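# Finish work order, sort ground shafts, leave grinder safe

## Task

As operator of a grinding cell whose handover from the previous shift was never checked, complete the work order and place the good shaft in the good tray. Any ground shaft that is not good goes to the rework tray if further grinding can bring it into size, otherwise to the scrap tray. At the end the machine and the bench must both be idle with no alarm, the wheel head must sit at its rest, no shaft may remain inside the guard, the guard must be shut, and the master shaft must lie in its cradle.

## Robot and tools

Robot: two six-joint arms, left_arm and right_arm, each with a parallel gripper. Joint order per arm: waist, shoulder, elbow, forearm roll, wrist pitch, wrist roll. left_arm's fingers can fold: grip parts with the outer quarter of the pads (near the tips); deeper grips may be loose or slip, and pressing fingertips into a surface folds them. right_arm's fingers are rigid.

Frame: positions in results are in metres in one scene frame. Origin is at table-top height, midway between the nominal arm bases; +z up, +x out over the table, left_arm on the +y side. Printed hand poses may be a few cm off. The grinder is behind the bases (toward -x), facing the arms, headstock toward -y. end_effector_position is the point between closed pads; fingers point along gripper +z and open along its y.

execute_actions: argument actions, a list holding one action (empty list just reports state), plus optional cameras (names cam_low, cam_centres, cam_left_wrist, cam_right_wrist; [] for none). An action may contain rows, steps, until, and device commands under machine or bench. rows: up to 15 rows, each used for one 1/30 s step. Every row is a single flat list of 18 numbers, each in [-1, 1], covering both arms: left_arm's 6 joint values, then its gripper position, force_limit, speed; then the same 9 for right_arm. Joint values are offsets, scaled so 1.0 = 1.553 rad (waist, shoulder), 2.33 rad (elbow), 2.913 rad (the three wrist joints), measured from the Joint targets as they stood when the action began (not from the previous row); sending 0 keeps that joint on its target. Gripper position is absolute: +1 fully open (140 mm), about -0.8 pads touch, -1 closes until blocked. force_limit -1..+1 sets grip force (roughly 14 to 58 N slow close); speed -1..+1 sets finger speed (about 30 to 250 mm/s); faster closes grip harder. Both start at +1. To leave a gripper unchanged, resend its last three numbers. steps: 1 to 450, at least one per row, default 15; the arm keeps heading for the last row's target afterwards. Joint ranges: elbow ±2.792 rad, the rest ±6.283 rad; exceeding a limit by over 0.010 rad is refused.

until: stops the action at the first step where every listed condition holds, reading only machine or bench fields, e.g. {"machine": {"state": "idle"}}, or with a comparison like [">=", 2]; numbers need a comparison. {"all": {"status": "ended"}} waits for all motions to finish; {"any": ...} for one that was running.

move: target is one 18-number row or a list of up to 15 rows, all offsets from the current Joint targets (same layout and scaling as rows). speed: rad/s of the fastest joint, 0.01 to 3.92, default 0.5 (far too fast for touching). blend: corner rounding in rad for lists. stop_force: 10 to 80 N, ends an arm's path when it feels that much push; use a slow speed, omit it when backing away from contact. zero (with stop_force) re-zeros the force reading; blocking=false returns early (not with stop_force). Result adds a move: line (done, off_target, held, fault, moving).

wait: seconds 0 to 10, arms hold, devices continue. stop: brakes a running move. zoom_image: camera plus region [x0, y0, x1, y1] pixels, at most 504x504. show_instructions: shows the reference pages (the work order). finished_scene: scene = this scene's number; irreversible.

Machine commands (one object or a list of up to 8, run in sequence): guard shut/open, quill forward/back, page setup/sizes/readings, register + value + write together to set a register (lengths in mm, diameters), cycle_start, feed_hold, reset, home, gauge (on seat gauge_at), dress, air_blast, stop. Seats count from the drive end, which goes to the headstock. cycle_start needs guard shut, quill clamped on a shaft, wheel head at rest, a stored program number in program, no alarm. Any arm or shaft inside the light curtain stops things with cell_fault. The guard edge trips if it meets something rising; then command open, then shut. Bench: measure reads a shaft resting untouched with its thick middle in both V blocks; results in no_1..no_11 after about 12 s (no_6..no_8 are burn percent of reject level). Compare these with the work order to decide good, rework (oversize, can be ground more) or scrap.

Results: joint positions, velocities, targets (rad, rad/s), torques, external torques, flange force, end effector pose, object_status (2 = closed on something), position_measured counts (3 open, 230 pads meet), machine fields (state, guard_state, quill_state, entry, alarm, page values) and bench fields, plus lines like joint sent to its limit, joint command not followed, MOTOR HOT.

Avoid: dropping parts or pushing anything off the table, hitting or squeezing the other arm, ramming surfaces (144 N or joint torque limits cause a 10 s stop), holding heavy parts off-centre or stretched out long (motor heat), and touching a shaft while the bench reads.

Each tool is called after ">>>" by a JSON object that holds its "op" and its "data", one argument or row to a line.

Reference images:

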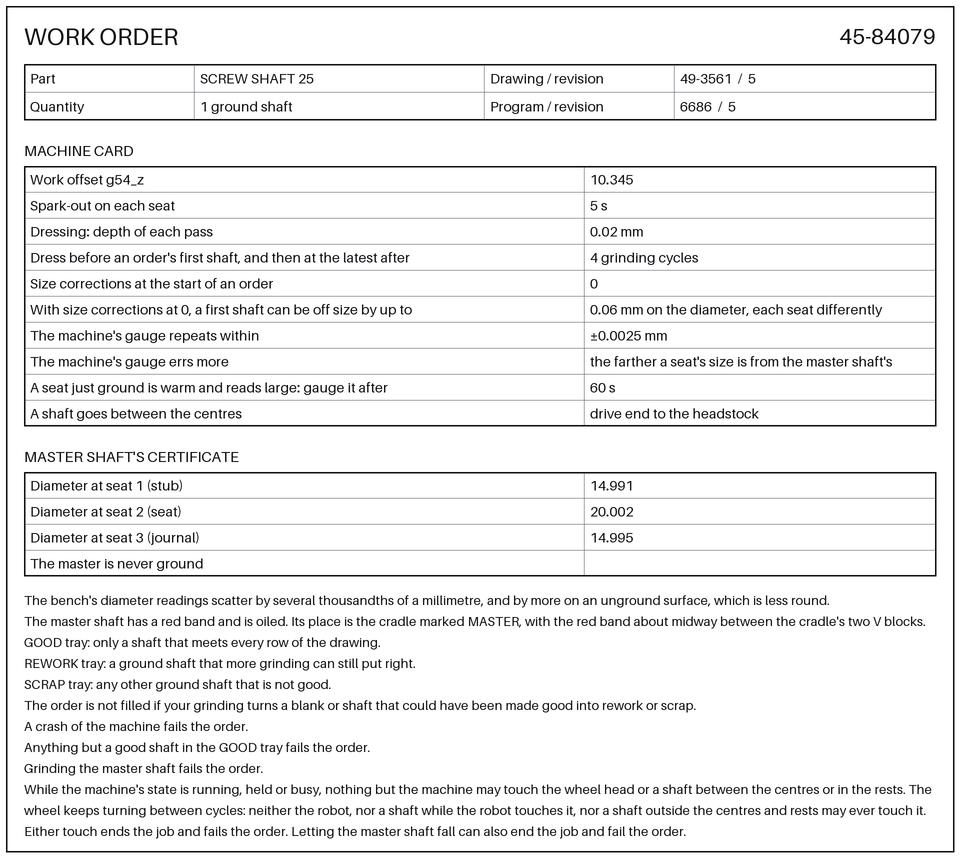

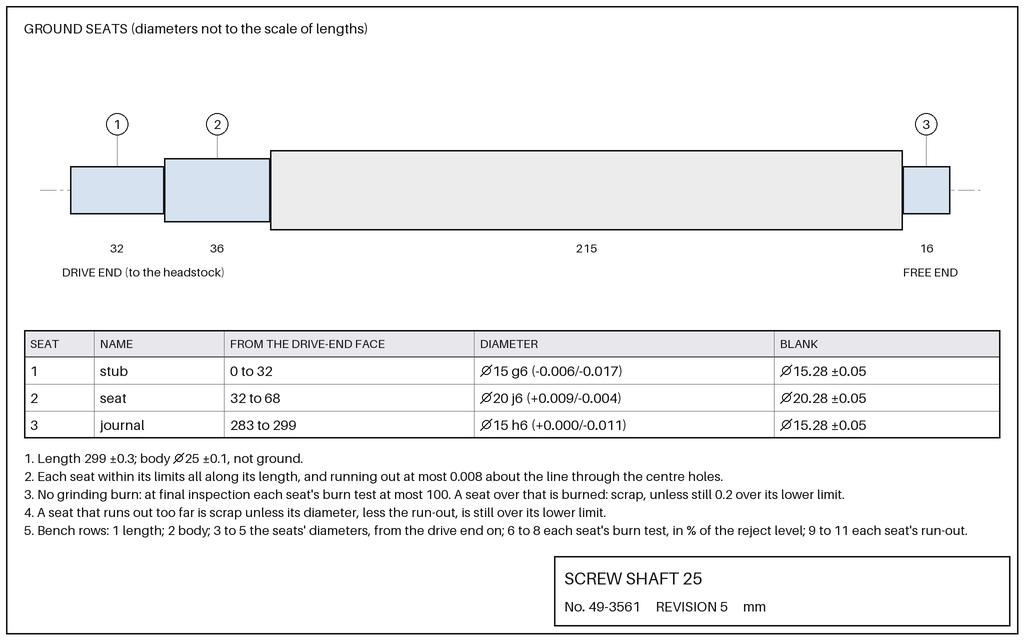

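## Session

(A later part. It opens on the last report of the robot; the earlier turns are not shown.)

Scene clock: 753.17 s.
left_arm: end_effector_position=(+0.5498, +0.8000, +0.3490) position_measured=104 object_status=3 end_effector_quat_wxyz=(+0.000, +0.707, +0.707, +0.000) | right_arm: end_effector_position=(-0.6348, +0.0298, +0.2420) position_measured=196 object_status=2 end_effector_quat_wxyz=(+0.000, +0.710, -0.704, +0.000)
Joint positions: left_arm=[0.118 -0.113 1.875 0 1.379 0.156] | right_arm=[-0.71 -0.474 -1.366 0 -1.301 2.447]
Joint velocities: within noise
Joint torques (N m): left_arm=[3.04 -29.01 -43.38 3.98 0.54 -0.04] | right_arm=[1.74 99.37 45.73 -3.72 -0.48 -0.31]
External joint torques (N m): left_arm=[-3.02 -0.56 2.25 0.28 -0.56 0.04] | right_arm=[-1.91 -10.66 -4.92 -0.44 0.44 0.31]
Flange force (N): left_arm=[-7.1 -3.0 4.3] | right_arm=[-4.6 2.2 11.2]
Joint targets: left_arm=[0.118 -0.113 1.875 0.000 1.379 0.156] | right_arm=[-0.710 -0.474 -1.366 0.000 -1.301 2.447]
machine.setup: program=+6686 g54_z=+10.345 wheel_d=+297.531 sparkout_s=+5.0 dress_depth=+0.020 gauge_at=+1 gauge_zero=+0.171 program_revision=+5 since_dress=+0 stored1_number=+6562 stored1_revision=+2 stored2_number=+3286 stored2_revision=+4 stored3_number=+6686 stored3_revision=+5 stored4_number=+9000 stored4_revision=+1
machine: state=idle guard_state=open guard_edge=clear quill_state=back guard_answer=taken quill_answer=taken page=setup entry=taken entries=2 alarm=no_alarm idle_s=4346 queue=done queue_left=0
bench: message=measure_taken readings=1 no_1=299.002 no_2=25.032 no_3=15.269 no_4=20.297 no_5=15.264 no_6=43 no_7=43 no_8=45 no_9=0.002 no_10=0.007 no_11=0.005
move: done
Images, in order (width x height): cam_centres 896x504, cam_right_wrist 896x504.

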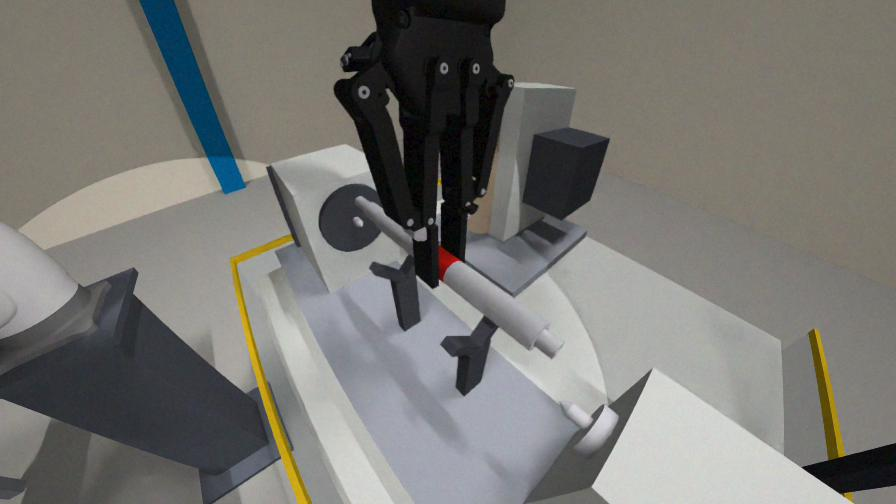

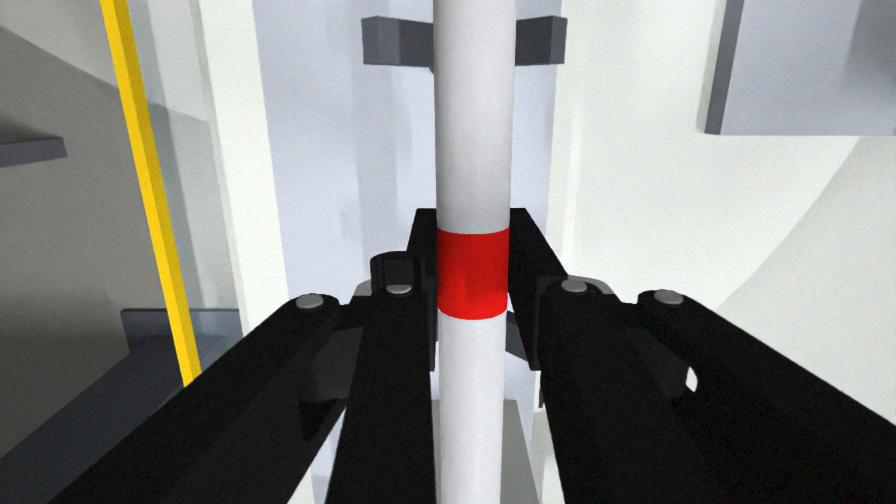

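>>> {"op": "move", "data": {
  "target": [0,0,0,0,0,0,0.2,0,-1,0,-0.0151,-0.0224,0,0.026,0,-1,1,-0.5],
  "speed": 0.015,
  "stop_force": 12,
  "cameras": ["cam_centres","cam_right_wrist"]
}}

>>> {"op": "zoom_image", "data": {
  "camera": "cam_centres",
  "region": [330, 140, 660, 460]
}}

Scene clock: 776.97 s.
left_arm: end_effector_position=(+0.5498, +0.8000, +0.3490) position_measured=104 object_status=3 end_effector_quat_wxyz=(+0.000, +0.707, +0.707, +0.000) | right_arm: end_effector_position=(-0.6348, +0.0299, +0.1975) position_measured=196 object_status=2 end_effector_quat_wxyz=(+0.000, +0.710, -0.704, +0.000)
Joint positions: left_arm=[0.118 -0.113 1.875 0 1.379 0.156] | right_arm=[-0.71 -0.496 -1.415 0 -1.23 2.447]
Joint velocities: within noise
Joint torques (N m): left_arm=[3.08 -29.03 -43.23 3.96 0.53 -0.05] | right_arm=[8.71 87.04 42.84 -0.91 3.79 -0.14]
External joint torques (N m): left_arm=[-2.96 -0.21 2.27 0.29 -0.54 0.04] | right_arm=[-8.65 2.5 -2.93 -3.15 -3.81 0.14]
Flange force (N): left_arm=[-6.8 -2.5 4.4] | right_arm=[-2.9 -12.3 -4.4]
Joint targets: left_arm=[0.118 -0.113 1.875 0.000 1.379 0.156] | right_arm=[-0.710 -0.496 -1.415 0.000 -1.230 2.447]
machine.setup: program=+6686 g54_z=+10.345 wheel_d=+297.531 sparkout_s=+5.0 dress_depth=+0.020 gauge_at=+1 gauge_zero=+0.171 program_revision=+5 since_dress=+0 stored1_number=+6562 stored1_revision=+2 stored2_number=+3286 stored2_revision=+4 stored3_number=+6686 stored3_revision=+5 stored4_number=+9000 stored4_revision=+1
machine: state=idle guard_state=open guard_edge=clear quill_state=back guard_answer=taken quill_answer=taken page=setup entry=taken entries=2 alarm=no_alarm idle_s=4369 queue=done queue_left=0
bench: message=measure_taken readings=1 no_1=299.002 no_2=25.032 no_3=15.269 no_4=20.297 no_5=15.264 no_6=43 no_7=43 no_8=45 no_9=0.002 no_10=0.007 no_11=0.005
move: contact (right_arm)
Images, in order (width x height): cam_centres 896x504, cam_right_wrist 896x504.

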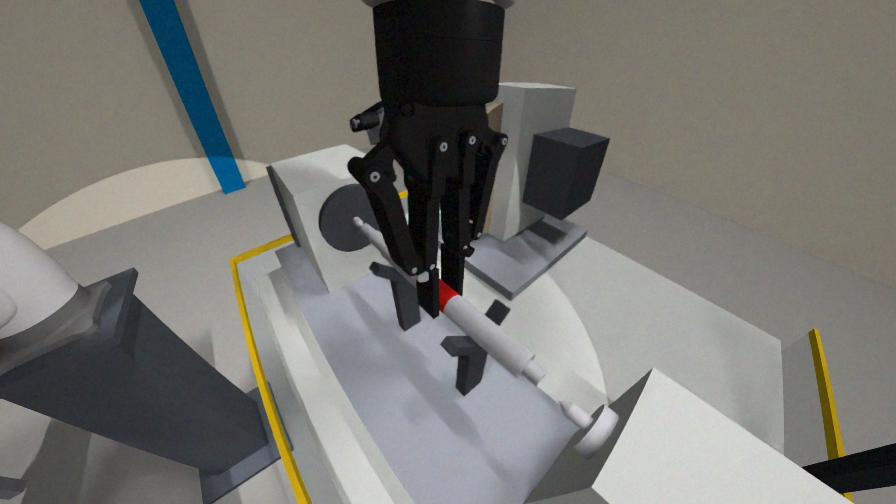

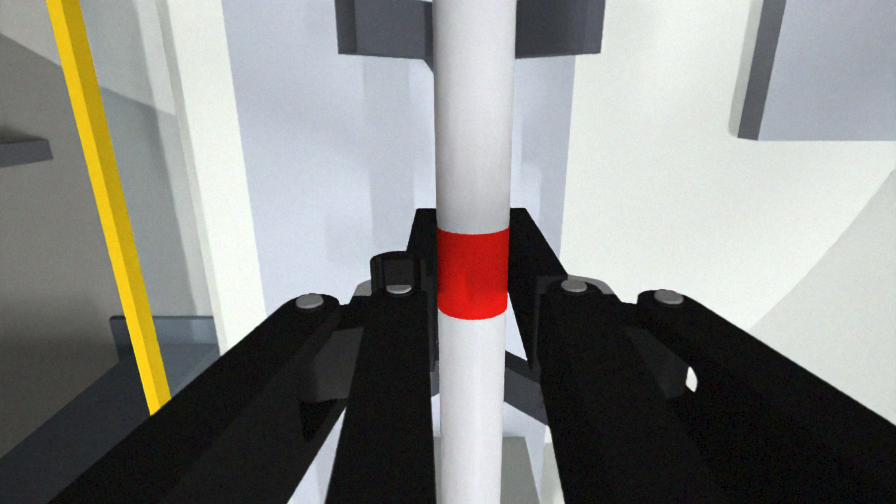

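Scaled by 1.527 from the camera's 896x504 image, which has a finer 1280x720 frame.

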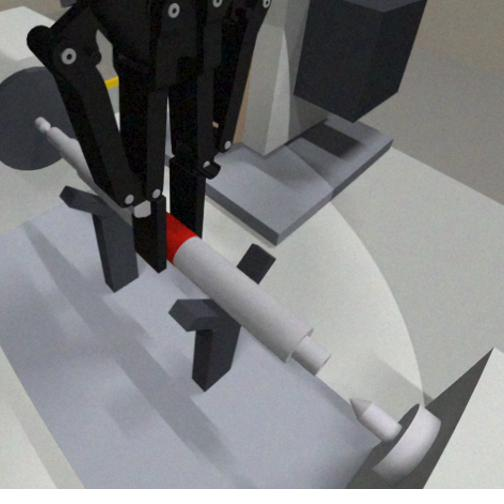

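>>> {"op": "execute_actions", "data": {
  "actions": [
    {"rows":[[0,0,0,0,0,0,0.2,0,-1,0,0,0,0,0,0,0.2,1,-1]],"steps":75}
  ],
  "cameras": ["cam_centres","cam_right_wrist"]
}}

>>> {"op": "zoom_image", "data": {
  "camera": "cam_centres",
  "region": [330, 140, 660, 460]
}}

Scene clock: 792.40 s.
left_arm: end_effector_position=(+0.5498, +0.8000, +0.3490) position_measured=104 object_status=3 end_effector_quat_wxyz=(+0.000, +0.707, +0.707, +0.000) | right_arm: end_effector_position=(-0.6348, +0.0299, +0.1975) position_measured=104 object_status=3 end_effector_quat_wxyz=(+0.000, +0.710, -0.704, +0.000)
Joint positions: left_arm=[0.118 -0.113 1.875 0 1.379 0.156] | right_arm=[-0.71 -0.496 -1.415 0 -1.23 2.447]
Joint velocities: within noise
Joint torques (N m): left_arm=[3.15 -28.97 -43.29 4 0.54 -0.05] | right_arm=[1.4 92.92 39.92 -3.74 -0.35 -0.35]
External joint torques (N m): left_arm=[-3.19 -0.67 2.23 0.25 -0.55 0.05] | right_arm=[-1.49 -3.58 -0.27 -0.3 0.31 0.35]
Flange force (N): left_arm=[-7.4 -3.1 4.3] | right_arm=[-4.2 2.5 2.7]
Joint targets: left_arm=[0.118 -0.113 1.875 0.000 1.379 0.156] | right_arm=[-0.710 -0.496 -1.415 0.000 -1.230 2.447]
machine.setup: program=+6686 g54_z=+10.345 wheel_d=+297.531 sparkout_s=+5.0 dress_depth=+0.020 gauge_at=+1 gauge_zero=+0.171 program_revision=+5 since_dress=+0 stored1_number=+6562 stored1_revision=+2 stored2_number=+3286 stored2_revision=+4 stored3_number=+6686 stored3_revision=+5 stored4_number=+9000 stored4_revision=+1
machine: state=idle guard_state=open guard_edge=clear quill_state=back guard_answer=taken quill_answer=taken page=setup entry=taken entries=2 alarm=no_alarm idle_s=4384 queue=done queue_left=0
bench: message=measure_taken readings=1 no_1=299.002 no_2=25.032 no_3=15.269 no_4=20.297 no_5=15.264 no_6=43 no_7=43 no_8=45 no_9=0.002 no_10=0.007 no_11=0.005
Images, in order (width x height): cam_centres 896x504, cam_right_wrist 896x504.

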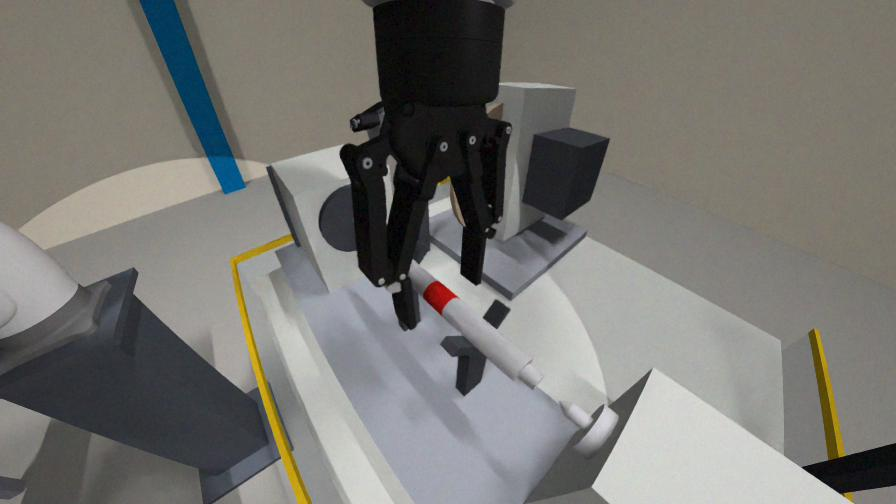

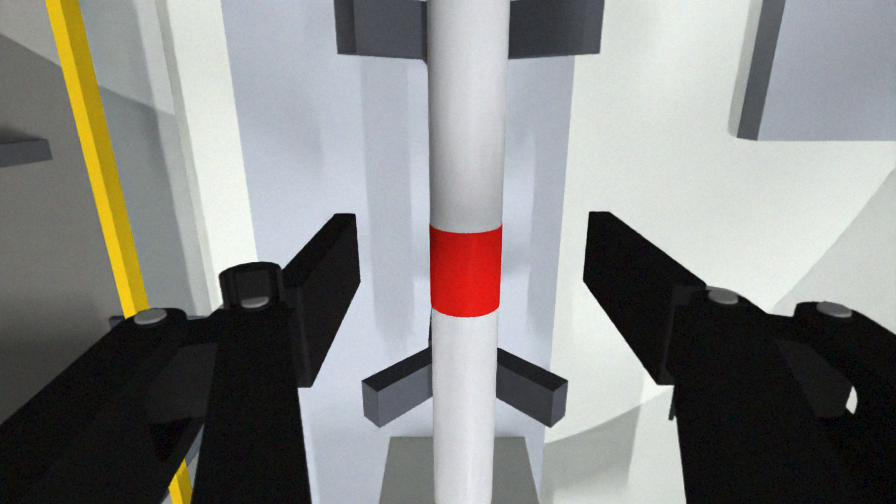

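Scaled by 1.527 from the camera's 896x504 image, which has a finer 1280x720 frame.

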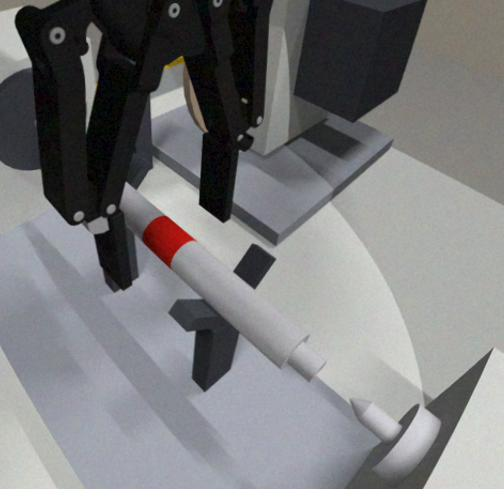

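>>> {"op": "move", "data": {
  "target": [
    [0,0,0,0,0,0,0.2,0,-1,0,0.0348,0.1614,0,-0.1479,0,0.2,1,-1],
    [0,0,0,0,0,0,0.2,0,-1,-0.8303,0.2224,0.0344,0,-0.1463,0,0.2,1,-1]
  ],
  "speed": [0.2,0.7],
  "blend": [0.05,0],
  "cameras": ["cam_centres"]
}}

>>> {"op": "execute_actions", "data": {
  "actions": [
    {"machine":[{"page":"readings"},{"quill":"forward"},{"guard":"shut"}],"steps":300,"until":{"machine":{"guard_state":"shut"}}}
  ],
  "cameras": ["cam_centres"]
}}

Scene clock: 813.83 s.
left_arm: end_effector_position=(+0.5498, +0.8000, +0.3490) position_measured=104 object_status=3 end_effector_quat_wxyz=(+0.000, +0.707, +0.707, +0.000) | right_arm: end_effector_position=(+0.2672, +0.0662, +0.4995) position_measured=104 object_status=3 end_effector_quat_wxyz=(+0.000, -0.144, +0.990, +0.000)
Joint positions: left_arm=[0.118 -0.113 1.875 0 1.379 0.156] | right_arm=[-2 -0.151 -1.335 0 -1.656 2.447]
Joint velocities: within noise
Joint torques (N m): left_arm=[3.06 -28.94 -43.26 3.98 0.51 -0.02] | right_arm=[2.77 59.12 41.66 -3.9 -0.39 -0.3]
External joint torques (N m): left_arm=[-3.05 -0.54 2.18 0.28 -0.52 0.02] | right_arm=[-2.79 -1.03 0.41 -0.39 0.34 0.3]
Flange force (N): left_arm=[-7.1 -2.9 4.2] | right_arm=[-4.6 -0.7 -0.3]
Joint targets: left_arm=[0.118 -0.113 1.875 0.000 1.379 0.156] | right_arm=[-2.000 -0.151 -1.335 0.000 -1.656 2.447]
machine.setup: program=+6686 g54_z=+10.345 wheel_d=+297.531 sparkout_s=+5.0 dress_depth=+0.020 gauge_at=+1 gauge_zero=+0.171 program_revision=+5 since_dress=+0 stored1_number=+6562 stored1_revision=+2 stored2_number=+3286 stored2_revision=+4 stored3_number=+6686 stored3_revision=+5 stored4_number=+9000 stored4_revision=+1
machine: state=idle guard_state=open guard_edge=clear quill_state=back guard_answer=taken quill_answer=taken page=setup entry=taken entries=2 alarm=no_alarm idle_s=4406 queue=done queue_left=0
bench: message=measure_taken readings=1 no_1=299.002 no_2=25.032 no_3=15.269 no_4=20.297 no_5=15.264 no_6=43 no_7=43 no_8=45 no_9=0.002 no_10=0.007 no_11=0.005
move: done
Images, in order (width x height): cam_centres 896x504.

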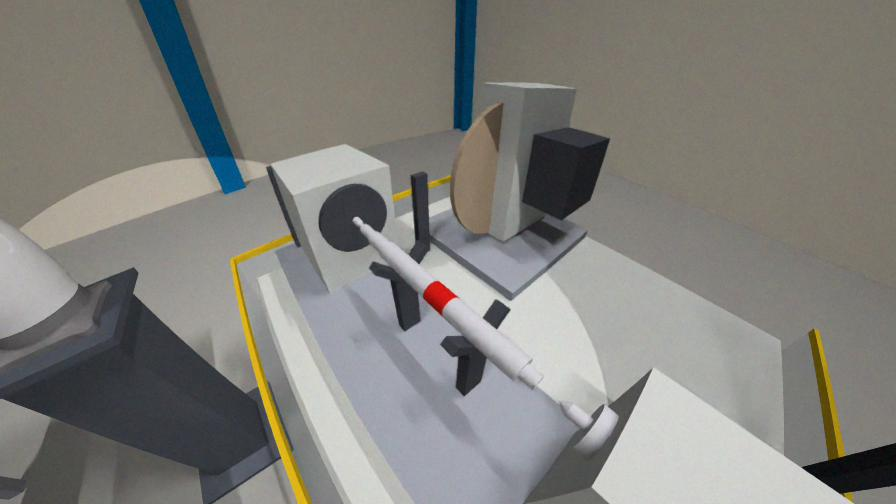

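Scene clock: 818.97 s.
left_arm: end_effector_position=(+0.5498, +0.8000, +0.3490) position_measured=104 object_status=3 end_effector_quat_wxyz=(+0.000, +0.707, +0.707, +0.000) | right_arm: end_effector_position=(+0.2673, +0.0661, +0.4995) position_measured=104 object_status=3 end_effector_quat_wxyz=(+0.000, -0.144, +0.990, +0.000)
Joint positions: left_arm=[0.118 -0.113 1.875 0 1.379 0.156] | right_arm=[-2 -0.151 -1.335 0 -1.656 2.447]
Joint velocities: within noise
Joint torques (N m): left_arm=[3.48 -28.94 -43.37 3.97 0.51 -0.02] | right_arm=[1.72 59.87 42.02 -4 -0.39 -0.27]
External joint torques (N m): left_arm=[-3.35 -0.87 2.26 0.31 -0.52 0.02] | right_arm=[-1.82 -2.02 0.05 -0.29 0.35 0.27]
Flange force (N): left_arm=[-7.9 -3.4 4.2] | right_arm=[-4.1 0.9 0.2]
Joint targets: left_arm=[0.118 -0.113 1.875 0.000 1.379 0.156] | right_arm=[-2.000 -0.151 -1.335 0.000 -1.656 2.447]
Tool commands: left_gripper/position=+0.2 left_gripper/force_limit=+0.0 left_gripper/speed=-1.0 right_gripper/position=+0.2 right_gripper/force_limit=+1.0 right_gripper/speed=-1.0
machine.readings: gauge_d=+0.000 gauge_d_1=+0.000 gauge_d_2=+0.000 gauge_d_3=+0.000 pos_x=+0.000 pos_z=+0.000 load_peak=+0.0 cycles=+0
machine: state=idle guard_state=shut guard_edge=clear quill_state=clamped guard_answer=taken quill_answer=taken page=readings entry=taken entries=2 alarm=no_alarm idle_s=4411 queue=running queue_left=0
bench: message=measure_taken readings=1 no_1=299.002 no_2=25.032 no_3=15.269 no_4=20.297 no_5=15.264 no_6=43 no_7=43 no_8=45 no_9=0.002 no_10=0.007 no_11=0.005
Images, in order (width x height): cam_centres 896x504.

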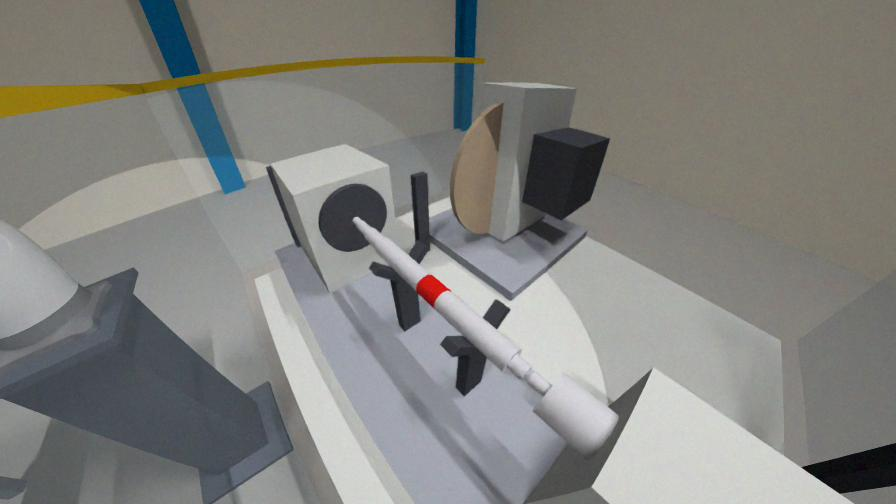

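>>> {"op": "execute_actions", "data": {
  "actions": [
    {"machine":[{"register":"gauge_at","value":1,"write":true,"gauge":true},{"register":"gauge_at","value":2,"write":true,"gauge":true},{"register":"gauge_at","value":3,"write":true,"gauge":true}],"steps":450,"until":{"machine":{"queue":["!=","running"]}}}
  ],
  "cameras": ["cam_centres"]
}}

Scene clock: 836.47 s.
left_arm: end_effector_position=(+0.5498, +0.8000, +0.3490) position_measured=104 object_status=3 end_effector_quat_wxyz=(+0.000, +0.707, +0.707, +0.000) | right_arm: end_effector_position=(+0.2673, +0.0661, +0.4995) position_measured=104 object_status=3 end_effector_quat_wxyz=(+0.000, -0.144, +0.990, +0.000)
Joint positions: left_arm=[0.118 -0.113 1.875 0 1.379 0.156] | right_arm=[-2 -0.151 -1.335 0 -1.656 2.447]
Joint velocities: within noise
Joint torques (N m): left_arm=[3.24 -29.17 -43.44 3.94 0.55 -0.03] | right_arm=[1.86 60.35 42.06 -3.98 -0.38 -0.29]
External joint torques (N m): left_arm=[-3.36 0.08 2.39 0.31 -0.58 0.03] | right_arm=[-1.85 -2.68 -0.04 -0.3 0.34 0.29]
Flange force (N): left_arm=[-7.6 -2.0 4.8] | right_arm=[-4.7 1.6 0.3]
Joint targets: left_arm=[0.118 -0.113 1.875 0.000 1.379 0.156] | right_arm=[-2.000 -0.151 -1.335 0.000 -1.656 2.447]
Tool commands: left_gripper/position=+0.2 left_gripper/force_limit=+0.0 left_gripper/speed=-1.0 right_gripper/position=+0.2 right_gripper/force_limit=+1.0 right_gripper/speed=-1.0
machine.readings: gauge_d=+14.995 gauge_d_1=+14.991 gauge_d_2=+20.002 gauge_d_3=+14.995 pos_x=+0.000 pos_z=+0.000 load_peak=+0.0 cycles=+0
machine: state=idle guard_state=shut guard_edge=clear quill_state=clamped guard_answer=taken quill_answer=taken page=readings entry=taken entries=8 alarm=no_alarm idle_s=4428 queue=done queue_left=0
bench: message=measure_taken readings=1 no_1=299.002 no_2=25.032 no_3=15.269 no_4=20.297 no_5=15.264 no_6=43 no_7=43 no_8=45 no_9=0.002 no_10=0.007 no_11=0.005
Images, in order (width x height): cam_centres 896x504.

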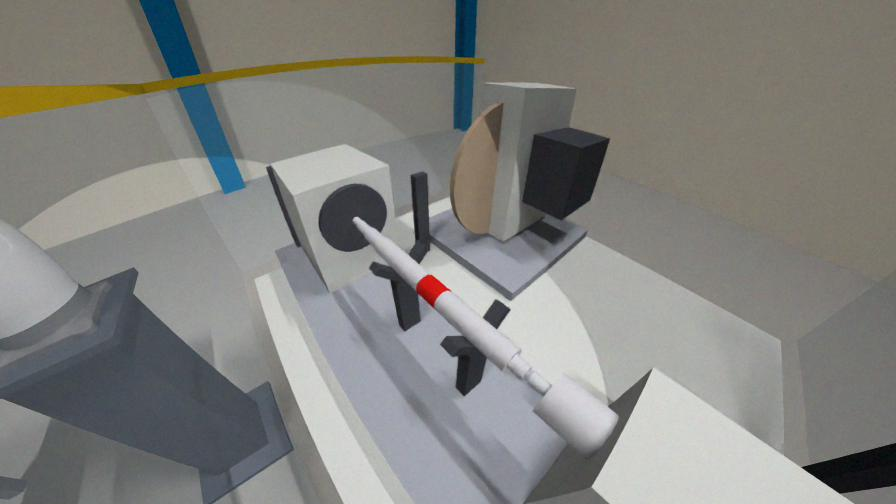

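>>> {"op": "execute_actions", "data": {
  "actions": [
    {"machine":[{"register":"gauge_at","value":1,"write":true,"gauge":true},{"register":"gauge_at","value":2,"write":true,"gauge":true},{"register":"gauge_at","value":3,"write":true,"gauge":true}],"steps":450,"until":{"machine":{"queue":["!=","running"]}}}
  ],
  "cameras": []
}}

>>> {"op": "execute_actions", "data": {
  "actions": [
    {"machine":[{"guard":"open"},{"quill":"back"}],"steps":240,"until":{"machine":{"quill_state":"back"}}}
  ],
  "cameras": ["cam_centres"]
}}

>>> {"op": "zoom_image", "data": {
  "camera": "cam_centres",
  "region": [330, 140, 660, 460]
}}

Scene clock: 854.00 s.
left_arm: end_effector_position=(+0.5498, +0.8000, +0.3490) position_measured=104 object_status=3 end_effector_quat_wxyz=(+0.000, +0.707, +0.707, +0.000) | right_arm: end_effector_position=(+0.2673, +0.0661, +0.4995) position_measured=104 object_status=3 end_effector_quat_wxyz=(+0.000, -0.144, +0.990, +0.000)
Joint positions: left_arm=[0.118 -0.113 1.875 0 1.379 0.156] | right_arm=[-2 -0.151 -1.335 0 -1.656 2.447]
Joint velocities: within noise
Joint torques (N m): left_arm=[3.06 -28.94 -43.35 3.95 0.52 -0.06] | right_arm=[1.51 60.14 42.02 -3.98 -0.41 -0.28]
External joint torques (N m): left_arm=[-3.08 -0.5 2.31 0.3 -0.54 0.06] | right_arm=[-1.49 -2.72 -0.2 -0.28 0.36 0.28]
Flange force (N): left_arm=[-7.2 -3.0 4.4] | right_arm=[-4.2 1.8 0.7]
Joint targets: left_arm=[0.118 -0.113 1.875 0.000 1.379 0.156] | right_arm=[-2.000 -0.151 -1.335 0.000 -1.656 2.447]
Tool commands: left_gripper/position=+0.2 left_gripper/force_limit=+0.0 left_gripper/speed=-1.0 right_gripper/position=+0.2 right_gripper/force_limit=+1.0 right_gripper/speed=-1.0
machine.readings: gauge_d=+14.996 gauge_d_1=+14.991 gauge_d_2=+20.001 gauge_d_3=+14.996 pos_x=+0.000 pos_z=+0.000 load_peak=+0.0 cycles=+0
machine: state=idle guard_state=shut guard_edge=clear quill_state=clamped guard_answer=taken quill_answer=taken page=readings entry=taken entries=14 alarm=no_alarm idle_s=4445 queue=done queue_left=0
bench: message=measure_taken readings=1 no_1=299.002 no_2=25.032 no_3=15.269 no_4=20.297 no_5=15.264 no_6=43 no_7=43 no_8=45 no_9=0.002 no_10=0.007 no_11=0.005
No camera images: "cameras" was empty.

Scene clock: 859.10 s.
left_arm: end_effector_position=(+0.5498, +0.8000, +0.3490) position_measured=104 object_status=3 end_effector_quat_wxyz=(+0.000, +0.707, +0.707, +0.000) | right_arm: end_effector_position=(+0.2673, +0.0661, +0.4995) position_measured=104 object_status=3 end_effector_quat_wxyz=(+0.000, -0.144, +0.990, +0.000)
Joint positions: left_arm=[0.118 -0.113 1.875 0 1.379 0.156] | right_arm=[-2 -0.151 -1.335 0 -1.656 2.447]
Joint velocities: within noise
Joint torques (N m): left_arm=[3.06 -28.81 -43.39 3.94 0.52 -0.04] | right_arm=[1.78 60.09 42.27 -4.02 -0.43 -0.34]
External joint torques (N m): left_arm=[-3.04 -0.6 2.36 0.32 -0.53 0.04] | right_arm=[-1.65 -2.27 -0.06 -0.28 0.4 0.34]
Flange force (N): left_arm=[-7.2 -3.2 4.4] | right_arm=[-3.9 1.3 0.5]
Joint targets: left_arm=[0.118 -0.113 1.875 0.000 1.379 0.156] | right_arm=[-2.000 -0.151 -1.335 0.000 -1.656 2.447]
Tool commands: left_gripper/position=+0.2 left_gripper/force_limit=+0.0 left_gripper/speed=-1.0 right_gripper/position=+0.2 right_gripper/force_limit=+1.0 right_gripper/speed=-1.0
machine.readings: gauge_d=+14.996 gauge_d_1=+0.000 gauge_d_2=+0.000 gauge_d_3=+0.000 pos_x=+0.000 pos_z=+0.000 load_peak=+0.0 cycles=+0
machine: state=idle guard_state=open guard_edge=clear quill_state=back guard_answer=taken quill_answer=taken page=readings entry=taken entries=14 alarm=no_alarm idle_s=4451 queue=running queue_left=0
bench: message=measure_taken readings=1 no_1=299.002 no_2=25.032 no_3=15.269 no_4=20.297 no_5=15.264 no_6=43 no_7=43 no_8=45 no_9=0.002 no_10=0.007 no_11=0.005
Images, in order (width x height): cam_centres 896x504.

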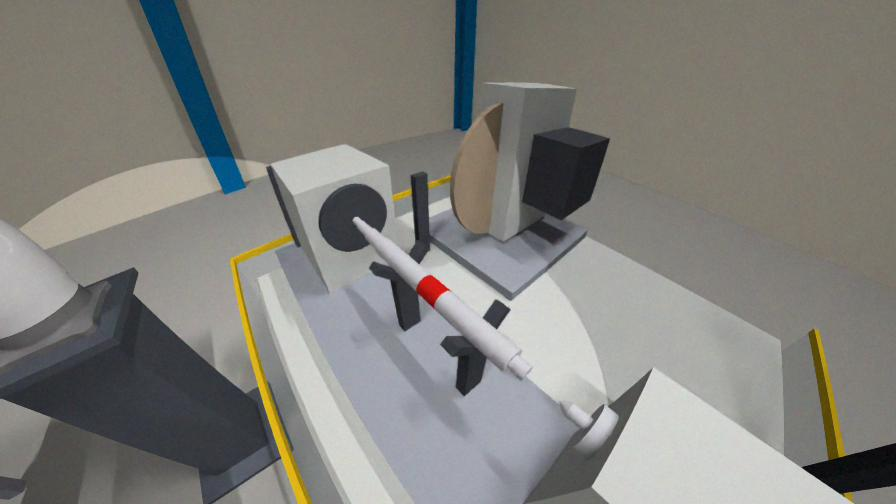

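Scaled by 1.527 from the camera's 896x504 image, which has a finer 1280x720 frame.

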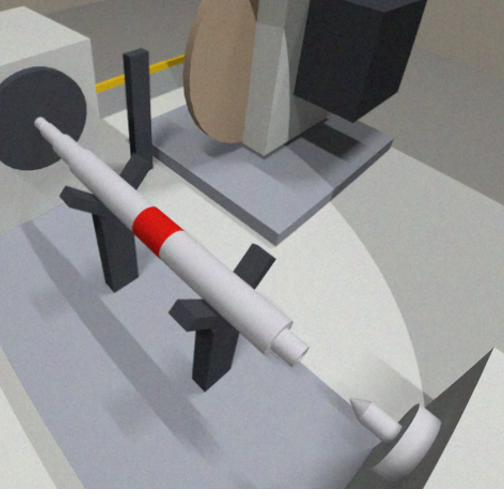

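>>> {"op": "move", "data": {
  "target": [
    [0,0,0,0,0,0,0.2,0,-1,0.835,-0.1769,0.0782,0,0.0318,0.0025,0.2,1,-1],
    [0,0,0,0,0,0,0.2,0,-1,0.835,-0.1963,-0.0114,0,0.1138,0.0025,0.2,1,-1]
  ],
  "speed": [0.6,0.2],
  "cameras": ["cam_right_wrist"]
}}

Scene clock: 877.97 s.
left_arm: end_effector_position=(+0.5498, +0.8000, +0.3490) position_measured=104 object_status=3 end_effector_quat_wxyz=(+0.000, +0.707, +0.707, +0.000) | right_arm: end_effector_position=(-0.6332, +0.0208, +0.2595) position_measured=104 object_status=3 end_effector_quat_wxyz=(+0.000, +0.710, -0.704, +0.000)
Joint positions: left_arm=[0.118 -0.113 1.875 0 1.379 0.156] | right_arm=[-0.703 -0.456 -1.362 0 -1.325 2.455]
Joint velocities: within noise
Joint torques (N m): left_arm=[3.37 -29.06 -43.28 3.97 0.54 -0.02] | right_arm=[1.55 90.17 40.56 -3.85 -0.13 -0.33]
External joint torques (N m): left_arm=[-3.34 -0.37 2.25 0.29 -0.56 0.02] | right_arm=[-1.52 -3.28 0.42 -0.32 0.09 0.33]
Flange force (N): left_arm=[-7.7 -2.6 4.4] | right_arm=[-5.2 3.7 0.9]
Joint targets: left_arm=[0.118 -0.113 1.875 0.000 1.379 0.156] | right_arm=[-0.703 -0.456 -1.362 0.000 -1.325 2.455]
machine.readings: gauge_d=+14.996 gauge_d_1=+0.000 gauge_d_2=+0.000 gauge_d_3=+0.000 pos_x=+0.000 pos_z=+0.000 load_peak=+0.0 cycles=+0
machine: state=idle guard_state=open guard_edge=clear quill_state=back guard_answer=taken quill_answer=taken page=readings entry=taken entries=14 alarm=no_alarm idle_s=4469 queue=done queue_left=0
bench: message=measure_taken readings=1 no_1=299.002 no_2=25.032 no_3=15.269 no_4=20.297 no_5=15.264 no_6=43 no_7=43 no_8=45 no_9=0.002 no_10=0.007 no_11=0.005
move: done
Images, in order (width x height): cam_right_wrist 896x504.

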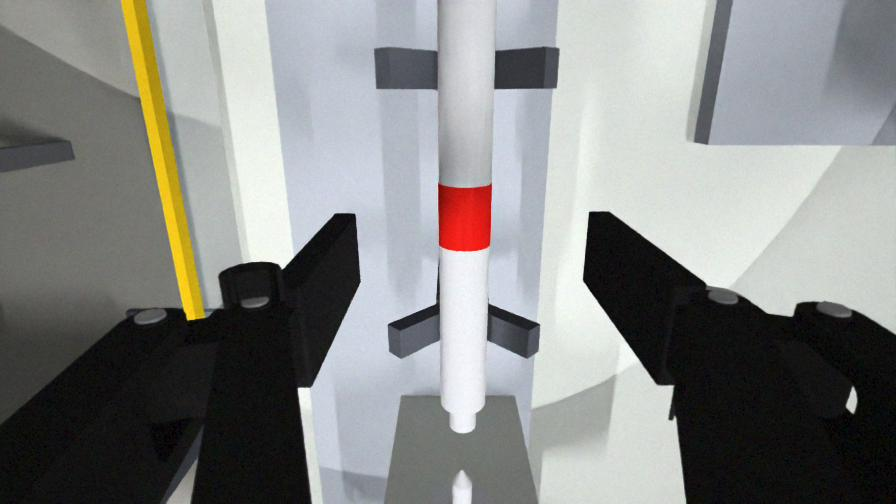

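>>> {"op": "move", "data": {
  "target": [0,0,0,0,0,0,0.2,0,-1,0,-0.0189,-0.0301,0,0.0342,0,0.2,1,-1],
  "speed": 0.06,
  "cameras": ["cam_right_wrist"]
}}

>>> {"op": "execute_actions", "data": {
  "actions": [
    {"rows":[[0,0,0,0,0,0,0.2,0,-1,0,0,0,0,0,0,-1,1,-0.5]],"steps":75}
  ],
  "cameras": ["cam_right_wrist"]
}}

Scene clock: 888.33 s.
left_arm: end_effector_position=(+0.5498, +0.8000, +0.3490) position_measured=104 object_status=3 end_effector_quat_wxyz=(+0.000, +0.707, +0.707, +0.000) | right_arm: end_effector_position=(-0.6332, +0.0208, +0.1980) position_measured=104 object_status=3 end_effector_quat_wxyz=(+0.000, +0.710, -0.704, +0.000)
Joint positions: left_arm=[0.118 -0.113 1.875 0 1.379 0.156] | right_arm=[-0.703 -0.485 -1.432 0 -1.225 2.455]
Joint velocities: within noise
Joint torques (N m): left_arm=[3.22 -28.97 -43.31 3.94 0.54 -0.05] | right_arm=[1.39 91.91 39.16 -3.73 -0.18 -0.31]
External joint torques (N m): left_arm=[-3.21 -0.43 2.16 0.33 -0.56 0.05] | right_arm=[-1.41 -3.35 0.61 -0.32 0.14 0.31]
Flange force (N): left_arm=[-7.4 -2.6 4.2] | right_arm=[-5.4 4.0 1.4]
Joint targets: left_arm=[0.118 -0.113 1.875 0.000 1.379 0.156] | right_arm=[-0.703 -0.485 -1.432 0.000 -1.225 2.455]
machine.readings: gauge_d=+14.996 gauge_d_1=+0.000 gauge_d_2=+0.000 gauge_d_3=+0.000 pos_x=+0.000 pos_z=+0.000 load_peak=+0.0 cycles=+0
machine: state=idle guard_state=open guard_edge=clear quill_state=back guard_answer=taken quill_answer=taken page=readings entry=taken entries=14 alarm=no_alarm idle_s=4479 queue=done queue_left=0
bench: message=measure_taken readings=1 no_1=299.002 no_2=25.032 no_3=15.269 no_4=20.297 no_5=15.264 no_6=43 no_7=43 no_8=45 no_9=0.002 no_10=0.007 no_11=0.005
move: done
Images, in order (width x height): cam_right_wrist 896x504.

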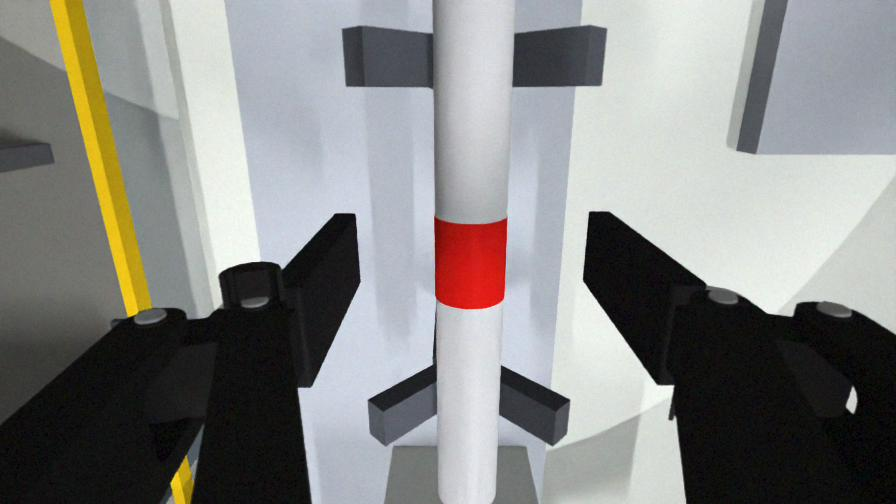

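Scene clock: 891.03 s.
left_arm: end_effector_position=(+0.5498, +0.8000, +0.3490) position_measured=104 object_status=3 end_effector_quat_wxyz=(+0.000, +0.707, +0.707, +0.000) | right_arm: end_effector_position=(-0.6332, +0.0208, +0.1980) position_measured=196 object_status=2 end_effector_quat_wxyz=(+0.000, +0.710, -0.704, +0.000)
Joint positions: left_arm=[0.118 -0.113 1.875 0 1.379 0.156] | right_arm=[-0.703 -0.485 -1.432 0 -1.225 2.455]
Joint velocities: within noise
Joint torques (N m): left_arm=[3.11 -29.12 -43.48 4 0.54 -0.03] | right_arm=[11.88 84.85 42.93 0.34 4.17 -0.55]
External joint torques (N m): left_arm=[-3.08 -0.1 2.52 0.25 -0.56 0.03] | right_arm=[-11.98 3.05 -3.36 -4.37 -4.21 0.55]
Flange force (N): left_arm=[-7.1 -2.6 4.9] | right_arm=[-4.8 -15.7 -4.9]
Joint targets: left_arm=[0.118 -0.113 1.875 0.000 1.379 0.156] | right_arm=[-0.703 -0.485 -1.432 0.000 -1.225 2.455]
machine.readings: gauge_d=+14.996 gauge_d_1=+0.000 gauge_d_2=+0.000 gauge_d_3=+0.000 pos_x=+0.000 pos_z=+0.000 load_peak=+0.0 cycles=+0
machine: state=idle guard_state=open guard_edge=clear quill_state=back guard_answer=taken quill_answer=taken page=readings entry=taken entries=14 alarm=no_alarm idle_s=4482 queue=done queue_left=0
bench: message=measure_taken readings=1 no_1=299.002 no_2=25.032 no_3=15.269 no_4=20.297 no_5=15.264 no_6=43 no_7=43 no_8=45 no_9=0.002 no_10=0.007 no_11=0.005
Images, in order (width x height): cam_right_wrist 896x504.

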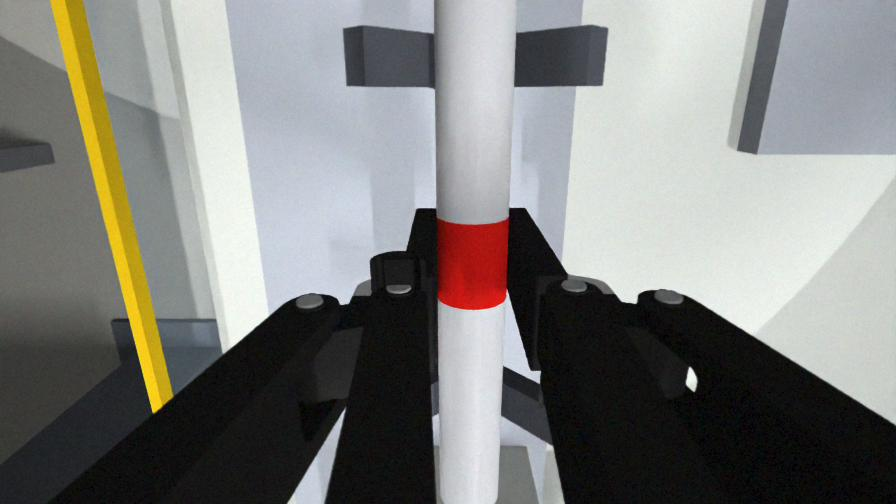

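>>> {"op": "move", "data": {
  "target": [
    [0,0,0,0,0,0,0.2,0,-1,-0.0072,-0.0076,0.0085,0,-0.0027,-0.0038,-1,1,-0.5],
    [0,0,0,0,0,0,0.2,0,-1,-0.0072,0.0105,0.0385,0,-0.0364,-0.0038,-1,1,-0.5],
    [0,0,0,0,0,0,0.2,0,-1,-0.0072,0.0264,0.1697,0,-0.1498,-0.0038,-1,1,-0.5]
  ],
  "speed": [0.015,0.05,0.2],
  "cameras": ["cam_centres","cam_right_wrist"]
}}

Scene clock: 911.87 s.
left_arm: end_effector_position=(+0.5498, +0.8000, +0.3490) position_measured=104 object_status=3 end_effector_quat_wxyz=(+0.000, +0.707, +0.707, +0.000) | right_arm: end_effector_position=(-0.6335, +0.0329, +0.4493) position_measured=196 object_status=2 end_effector_quat_wxyz=(+0.000, +0.710, -0.704, +0.000)
Joint positions: left_arm=[0.118 -0.113 1.875 0 1.379 0.156] | right_arm=[-0.714 -0.444 -1.037 0 -1.661 2.444]
Joint velocities: within noise
Joint torques (N m): left_arm=[2.97 -29.1 -43.29 3.98 0.53 -0.02] | right_arm=[2.09 98.19 46.54 -3.85 -0.62 -0.32]
External joint torques (N m): left_arm=[-2.94 -0.63 2.16 0.28 -0.54 0.02] | right_arm=[-2.15 -11.41 -4.5 -0.43 0.59 0.32]
Flange force (N): left_arm=[-6.9 -3.0 4.1] | right_arm=[-7.4 4.7 8.4]
Joint targets: left_arm=[0.118 -0.113 1.875 0.000 1.379 0.156] | right_arm=[-0.714 -0.444 -1.037 0.000 -1.661 2.444]
machine.readings: gauge_d=+14.996 gauge_d_1=+0.000 gauge_d_2=+0.000 gauge_d_3=+0.000 pos_x=+0.000 pos_z=+0.000 load_peak=+0.0 cycles=+0
machine: state=idle guard_state=open guard_edge=clear quill_state=back guard_answer=taken quill_answer=taken page=readings entry=taken entries=14 alarm=no_alarm idle_s=4503 queue=done queue_left=0
bench: message=measure_taken readings=1 no_1=299.002 no_2=25.032 no_3=15.269 no_4=20.297 no_5=15.264 no_6=43 no_7=43 no_8=45 no_9=0.002 no_10=0.007 no_11=0.005
move: done
Images, in order (width x height): cam_centres 896x504, cam_right_wrist 896x504.

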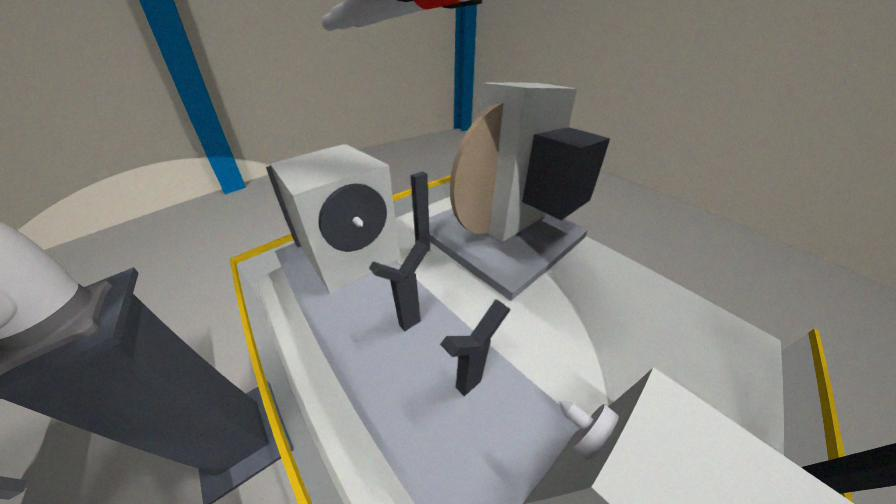

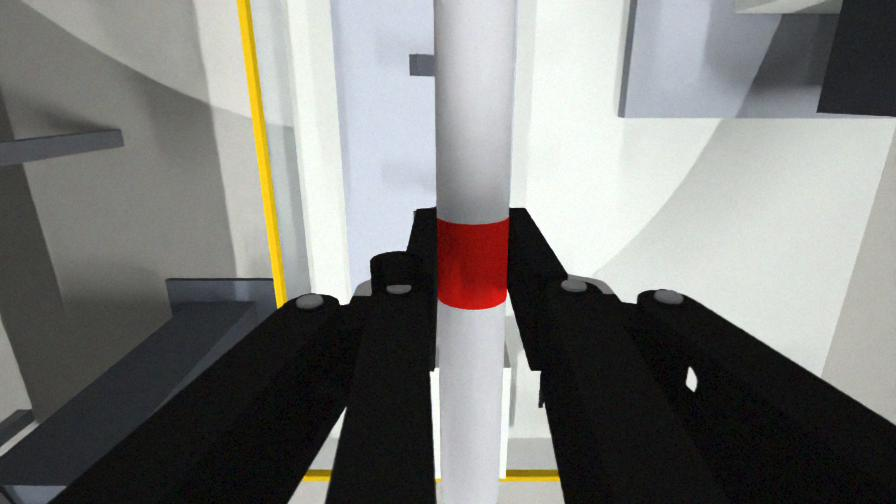

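>>> {"op": "move", "data": {
  "target": [
    [0,0,0,0,0,0,0.2,0,-1,-0.4737,0.1888,-0.1282,0,0.0019,0.0126,-1,1,-0.5],
    [0,0,0,0,0,0,0.2,0,-1,-0.9423,-0.263,0.1612,0,0.0113,0.0225,-1,1,-0.5],
    [0,0,0,0,0,0,0.2,0,-1,-0.9423,-0.2863,0.0508,0,0.112,0.0225,-1,1,-0.5]
  ],
  "speed": [0.4,0.4,0.12],
  "blend": [0.1,0,0],
  "cameras": ["cam_low","cam_right_wrist"]
}}

Scene clock: 934.50 s.
left_arm: end_effector_position=(+0.5498, +0.8000, +0.3490) position_measured=104 object_status=3 end_effector_quat_wxyz=(+0.000, +0.707, +0.707, +0.000) | right_arm: end_effector_position=(+0.5723, +0.3187, +0.0992) position_measured=196 object_status=2 end_effector_quat_wxyz=(+0.000, -0.025, +1.000, +0.000)
Joint positions: left_arm=[0.118 -0.113 1.875 0 1.379 0.156] | right_arm=[-2.178 -0.889 -0.918 0 -1.335 2.509]
Joint velocities: within noise
Joint torques (N m): left_arm=[3.32 -28.83 -43.27 3.99 0.52 -0.04] | right_arm=[1.67 136.97 46.29 -3.77 -0.44 -0.36]
External joint torques (N m): left_arm=[-3.48 -0.49 2.32 0.24 -0.53 0.04] | right_arm=[-1.93 -15.6 -5.5 -0.39 0.4 0.36]
Flange force (N): left_arm=[-8.0 -2.9 4.4] | right_arm=[-7.2 6.7 13.2]
Joint targets: left_arm=[0.118 -0.113 1.875 0.000 1.379 0.156] | right_arm=[-2.178 -0.889 -0.918 0.000 -1.335 2.509]
machine.readings: gauge_d=+14.996 gauge_d_1=+0.000 gauge_d_2=+0.000 gauge_d_3=+0.000 pos_x=+0.000 pos_z=+0.000 load_peak=+0.0 cycles=+0
machine: state=idle guard_state=open guard_edge=clear quill_state=back guard_answer=taken quill_answer=taken page=readings entry=taken entries=14 alarm=no_alarm idle_s=4525 queue=done queue_left=0
bench: message=measure_taken readings=1 no_1=299.002 no_2=25.032 no_3=15.269 no_4=20.297 no_5=15.264 no_6=43 no_7=43 no_8=45 no_9=0.002 no_10=0.007 no_11=0.005
move: done
Images, in order (width x height): cam_low 896x504, cam_right_wrist 896x504.

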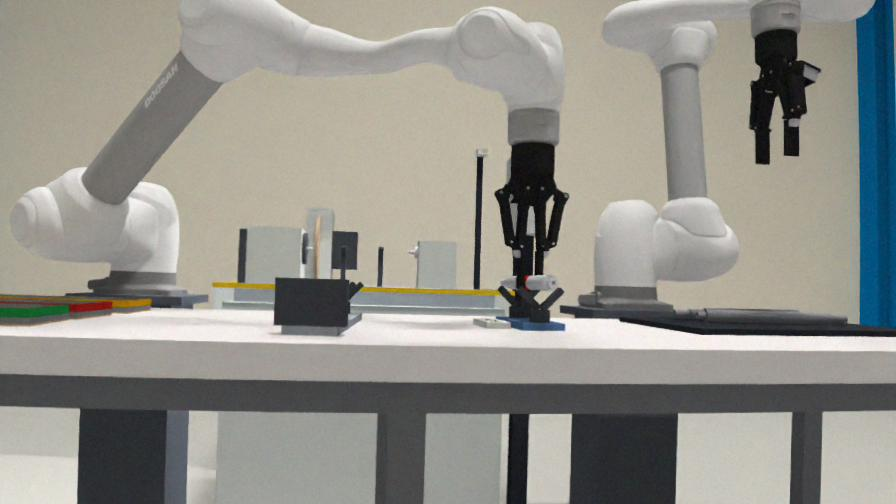

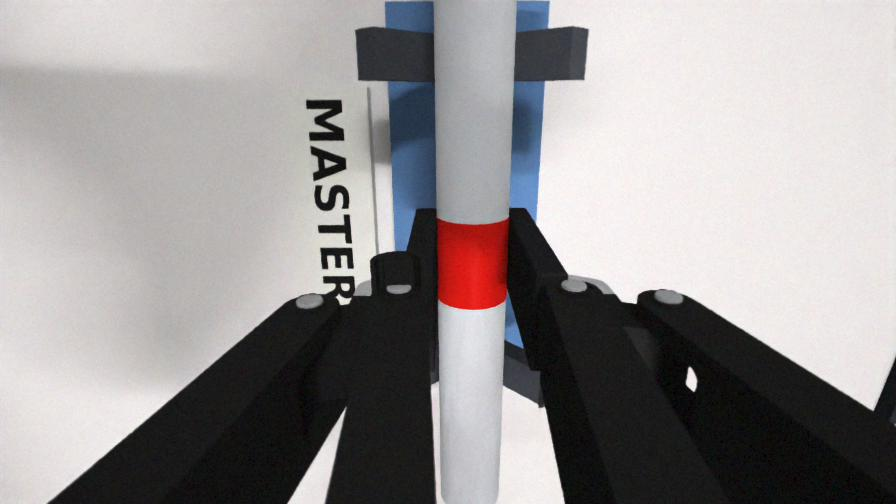

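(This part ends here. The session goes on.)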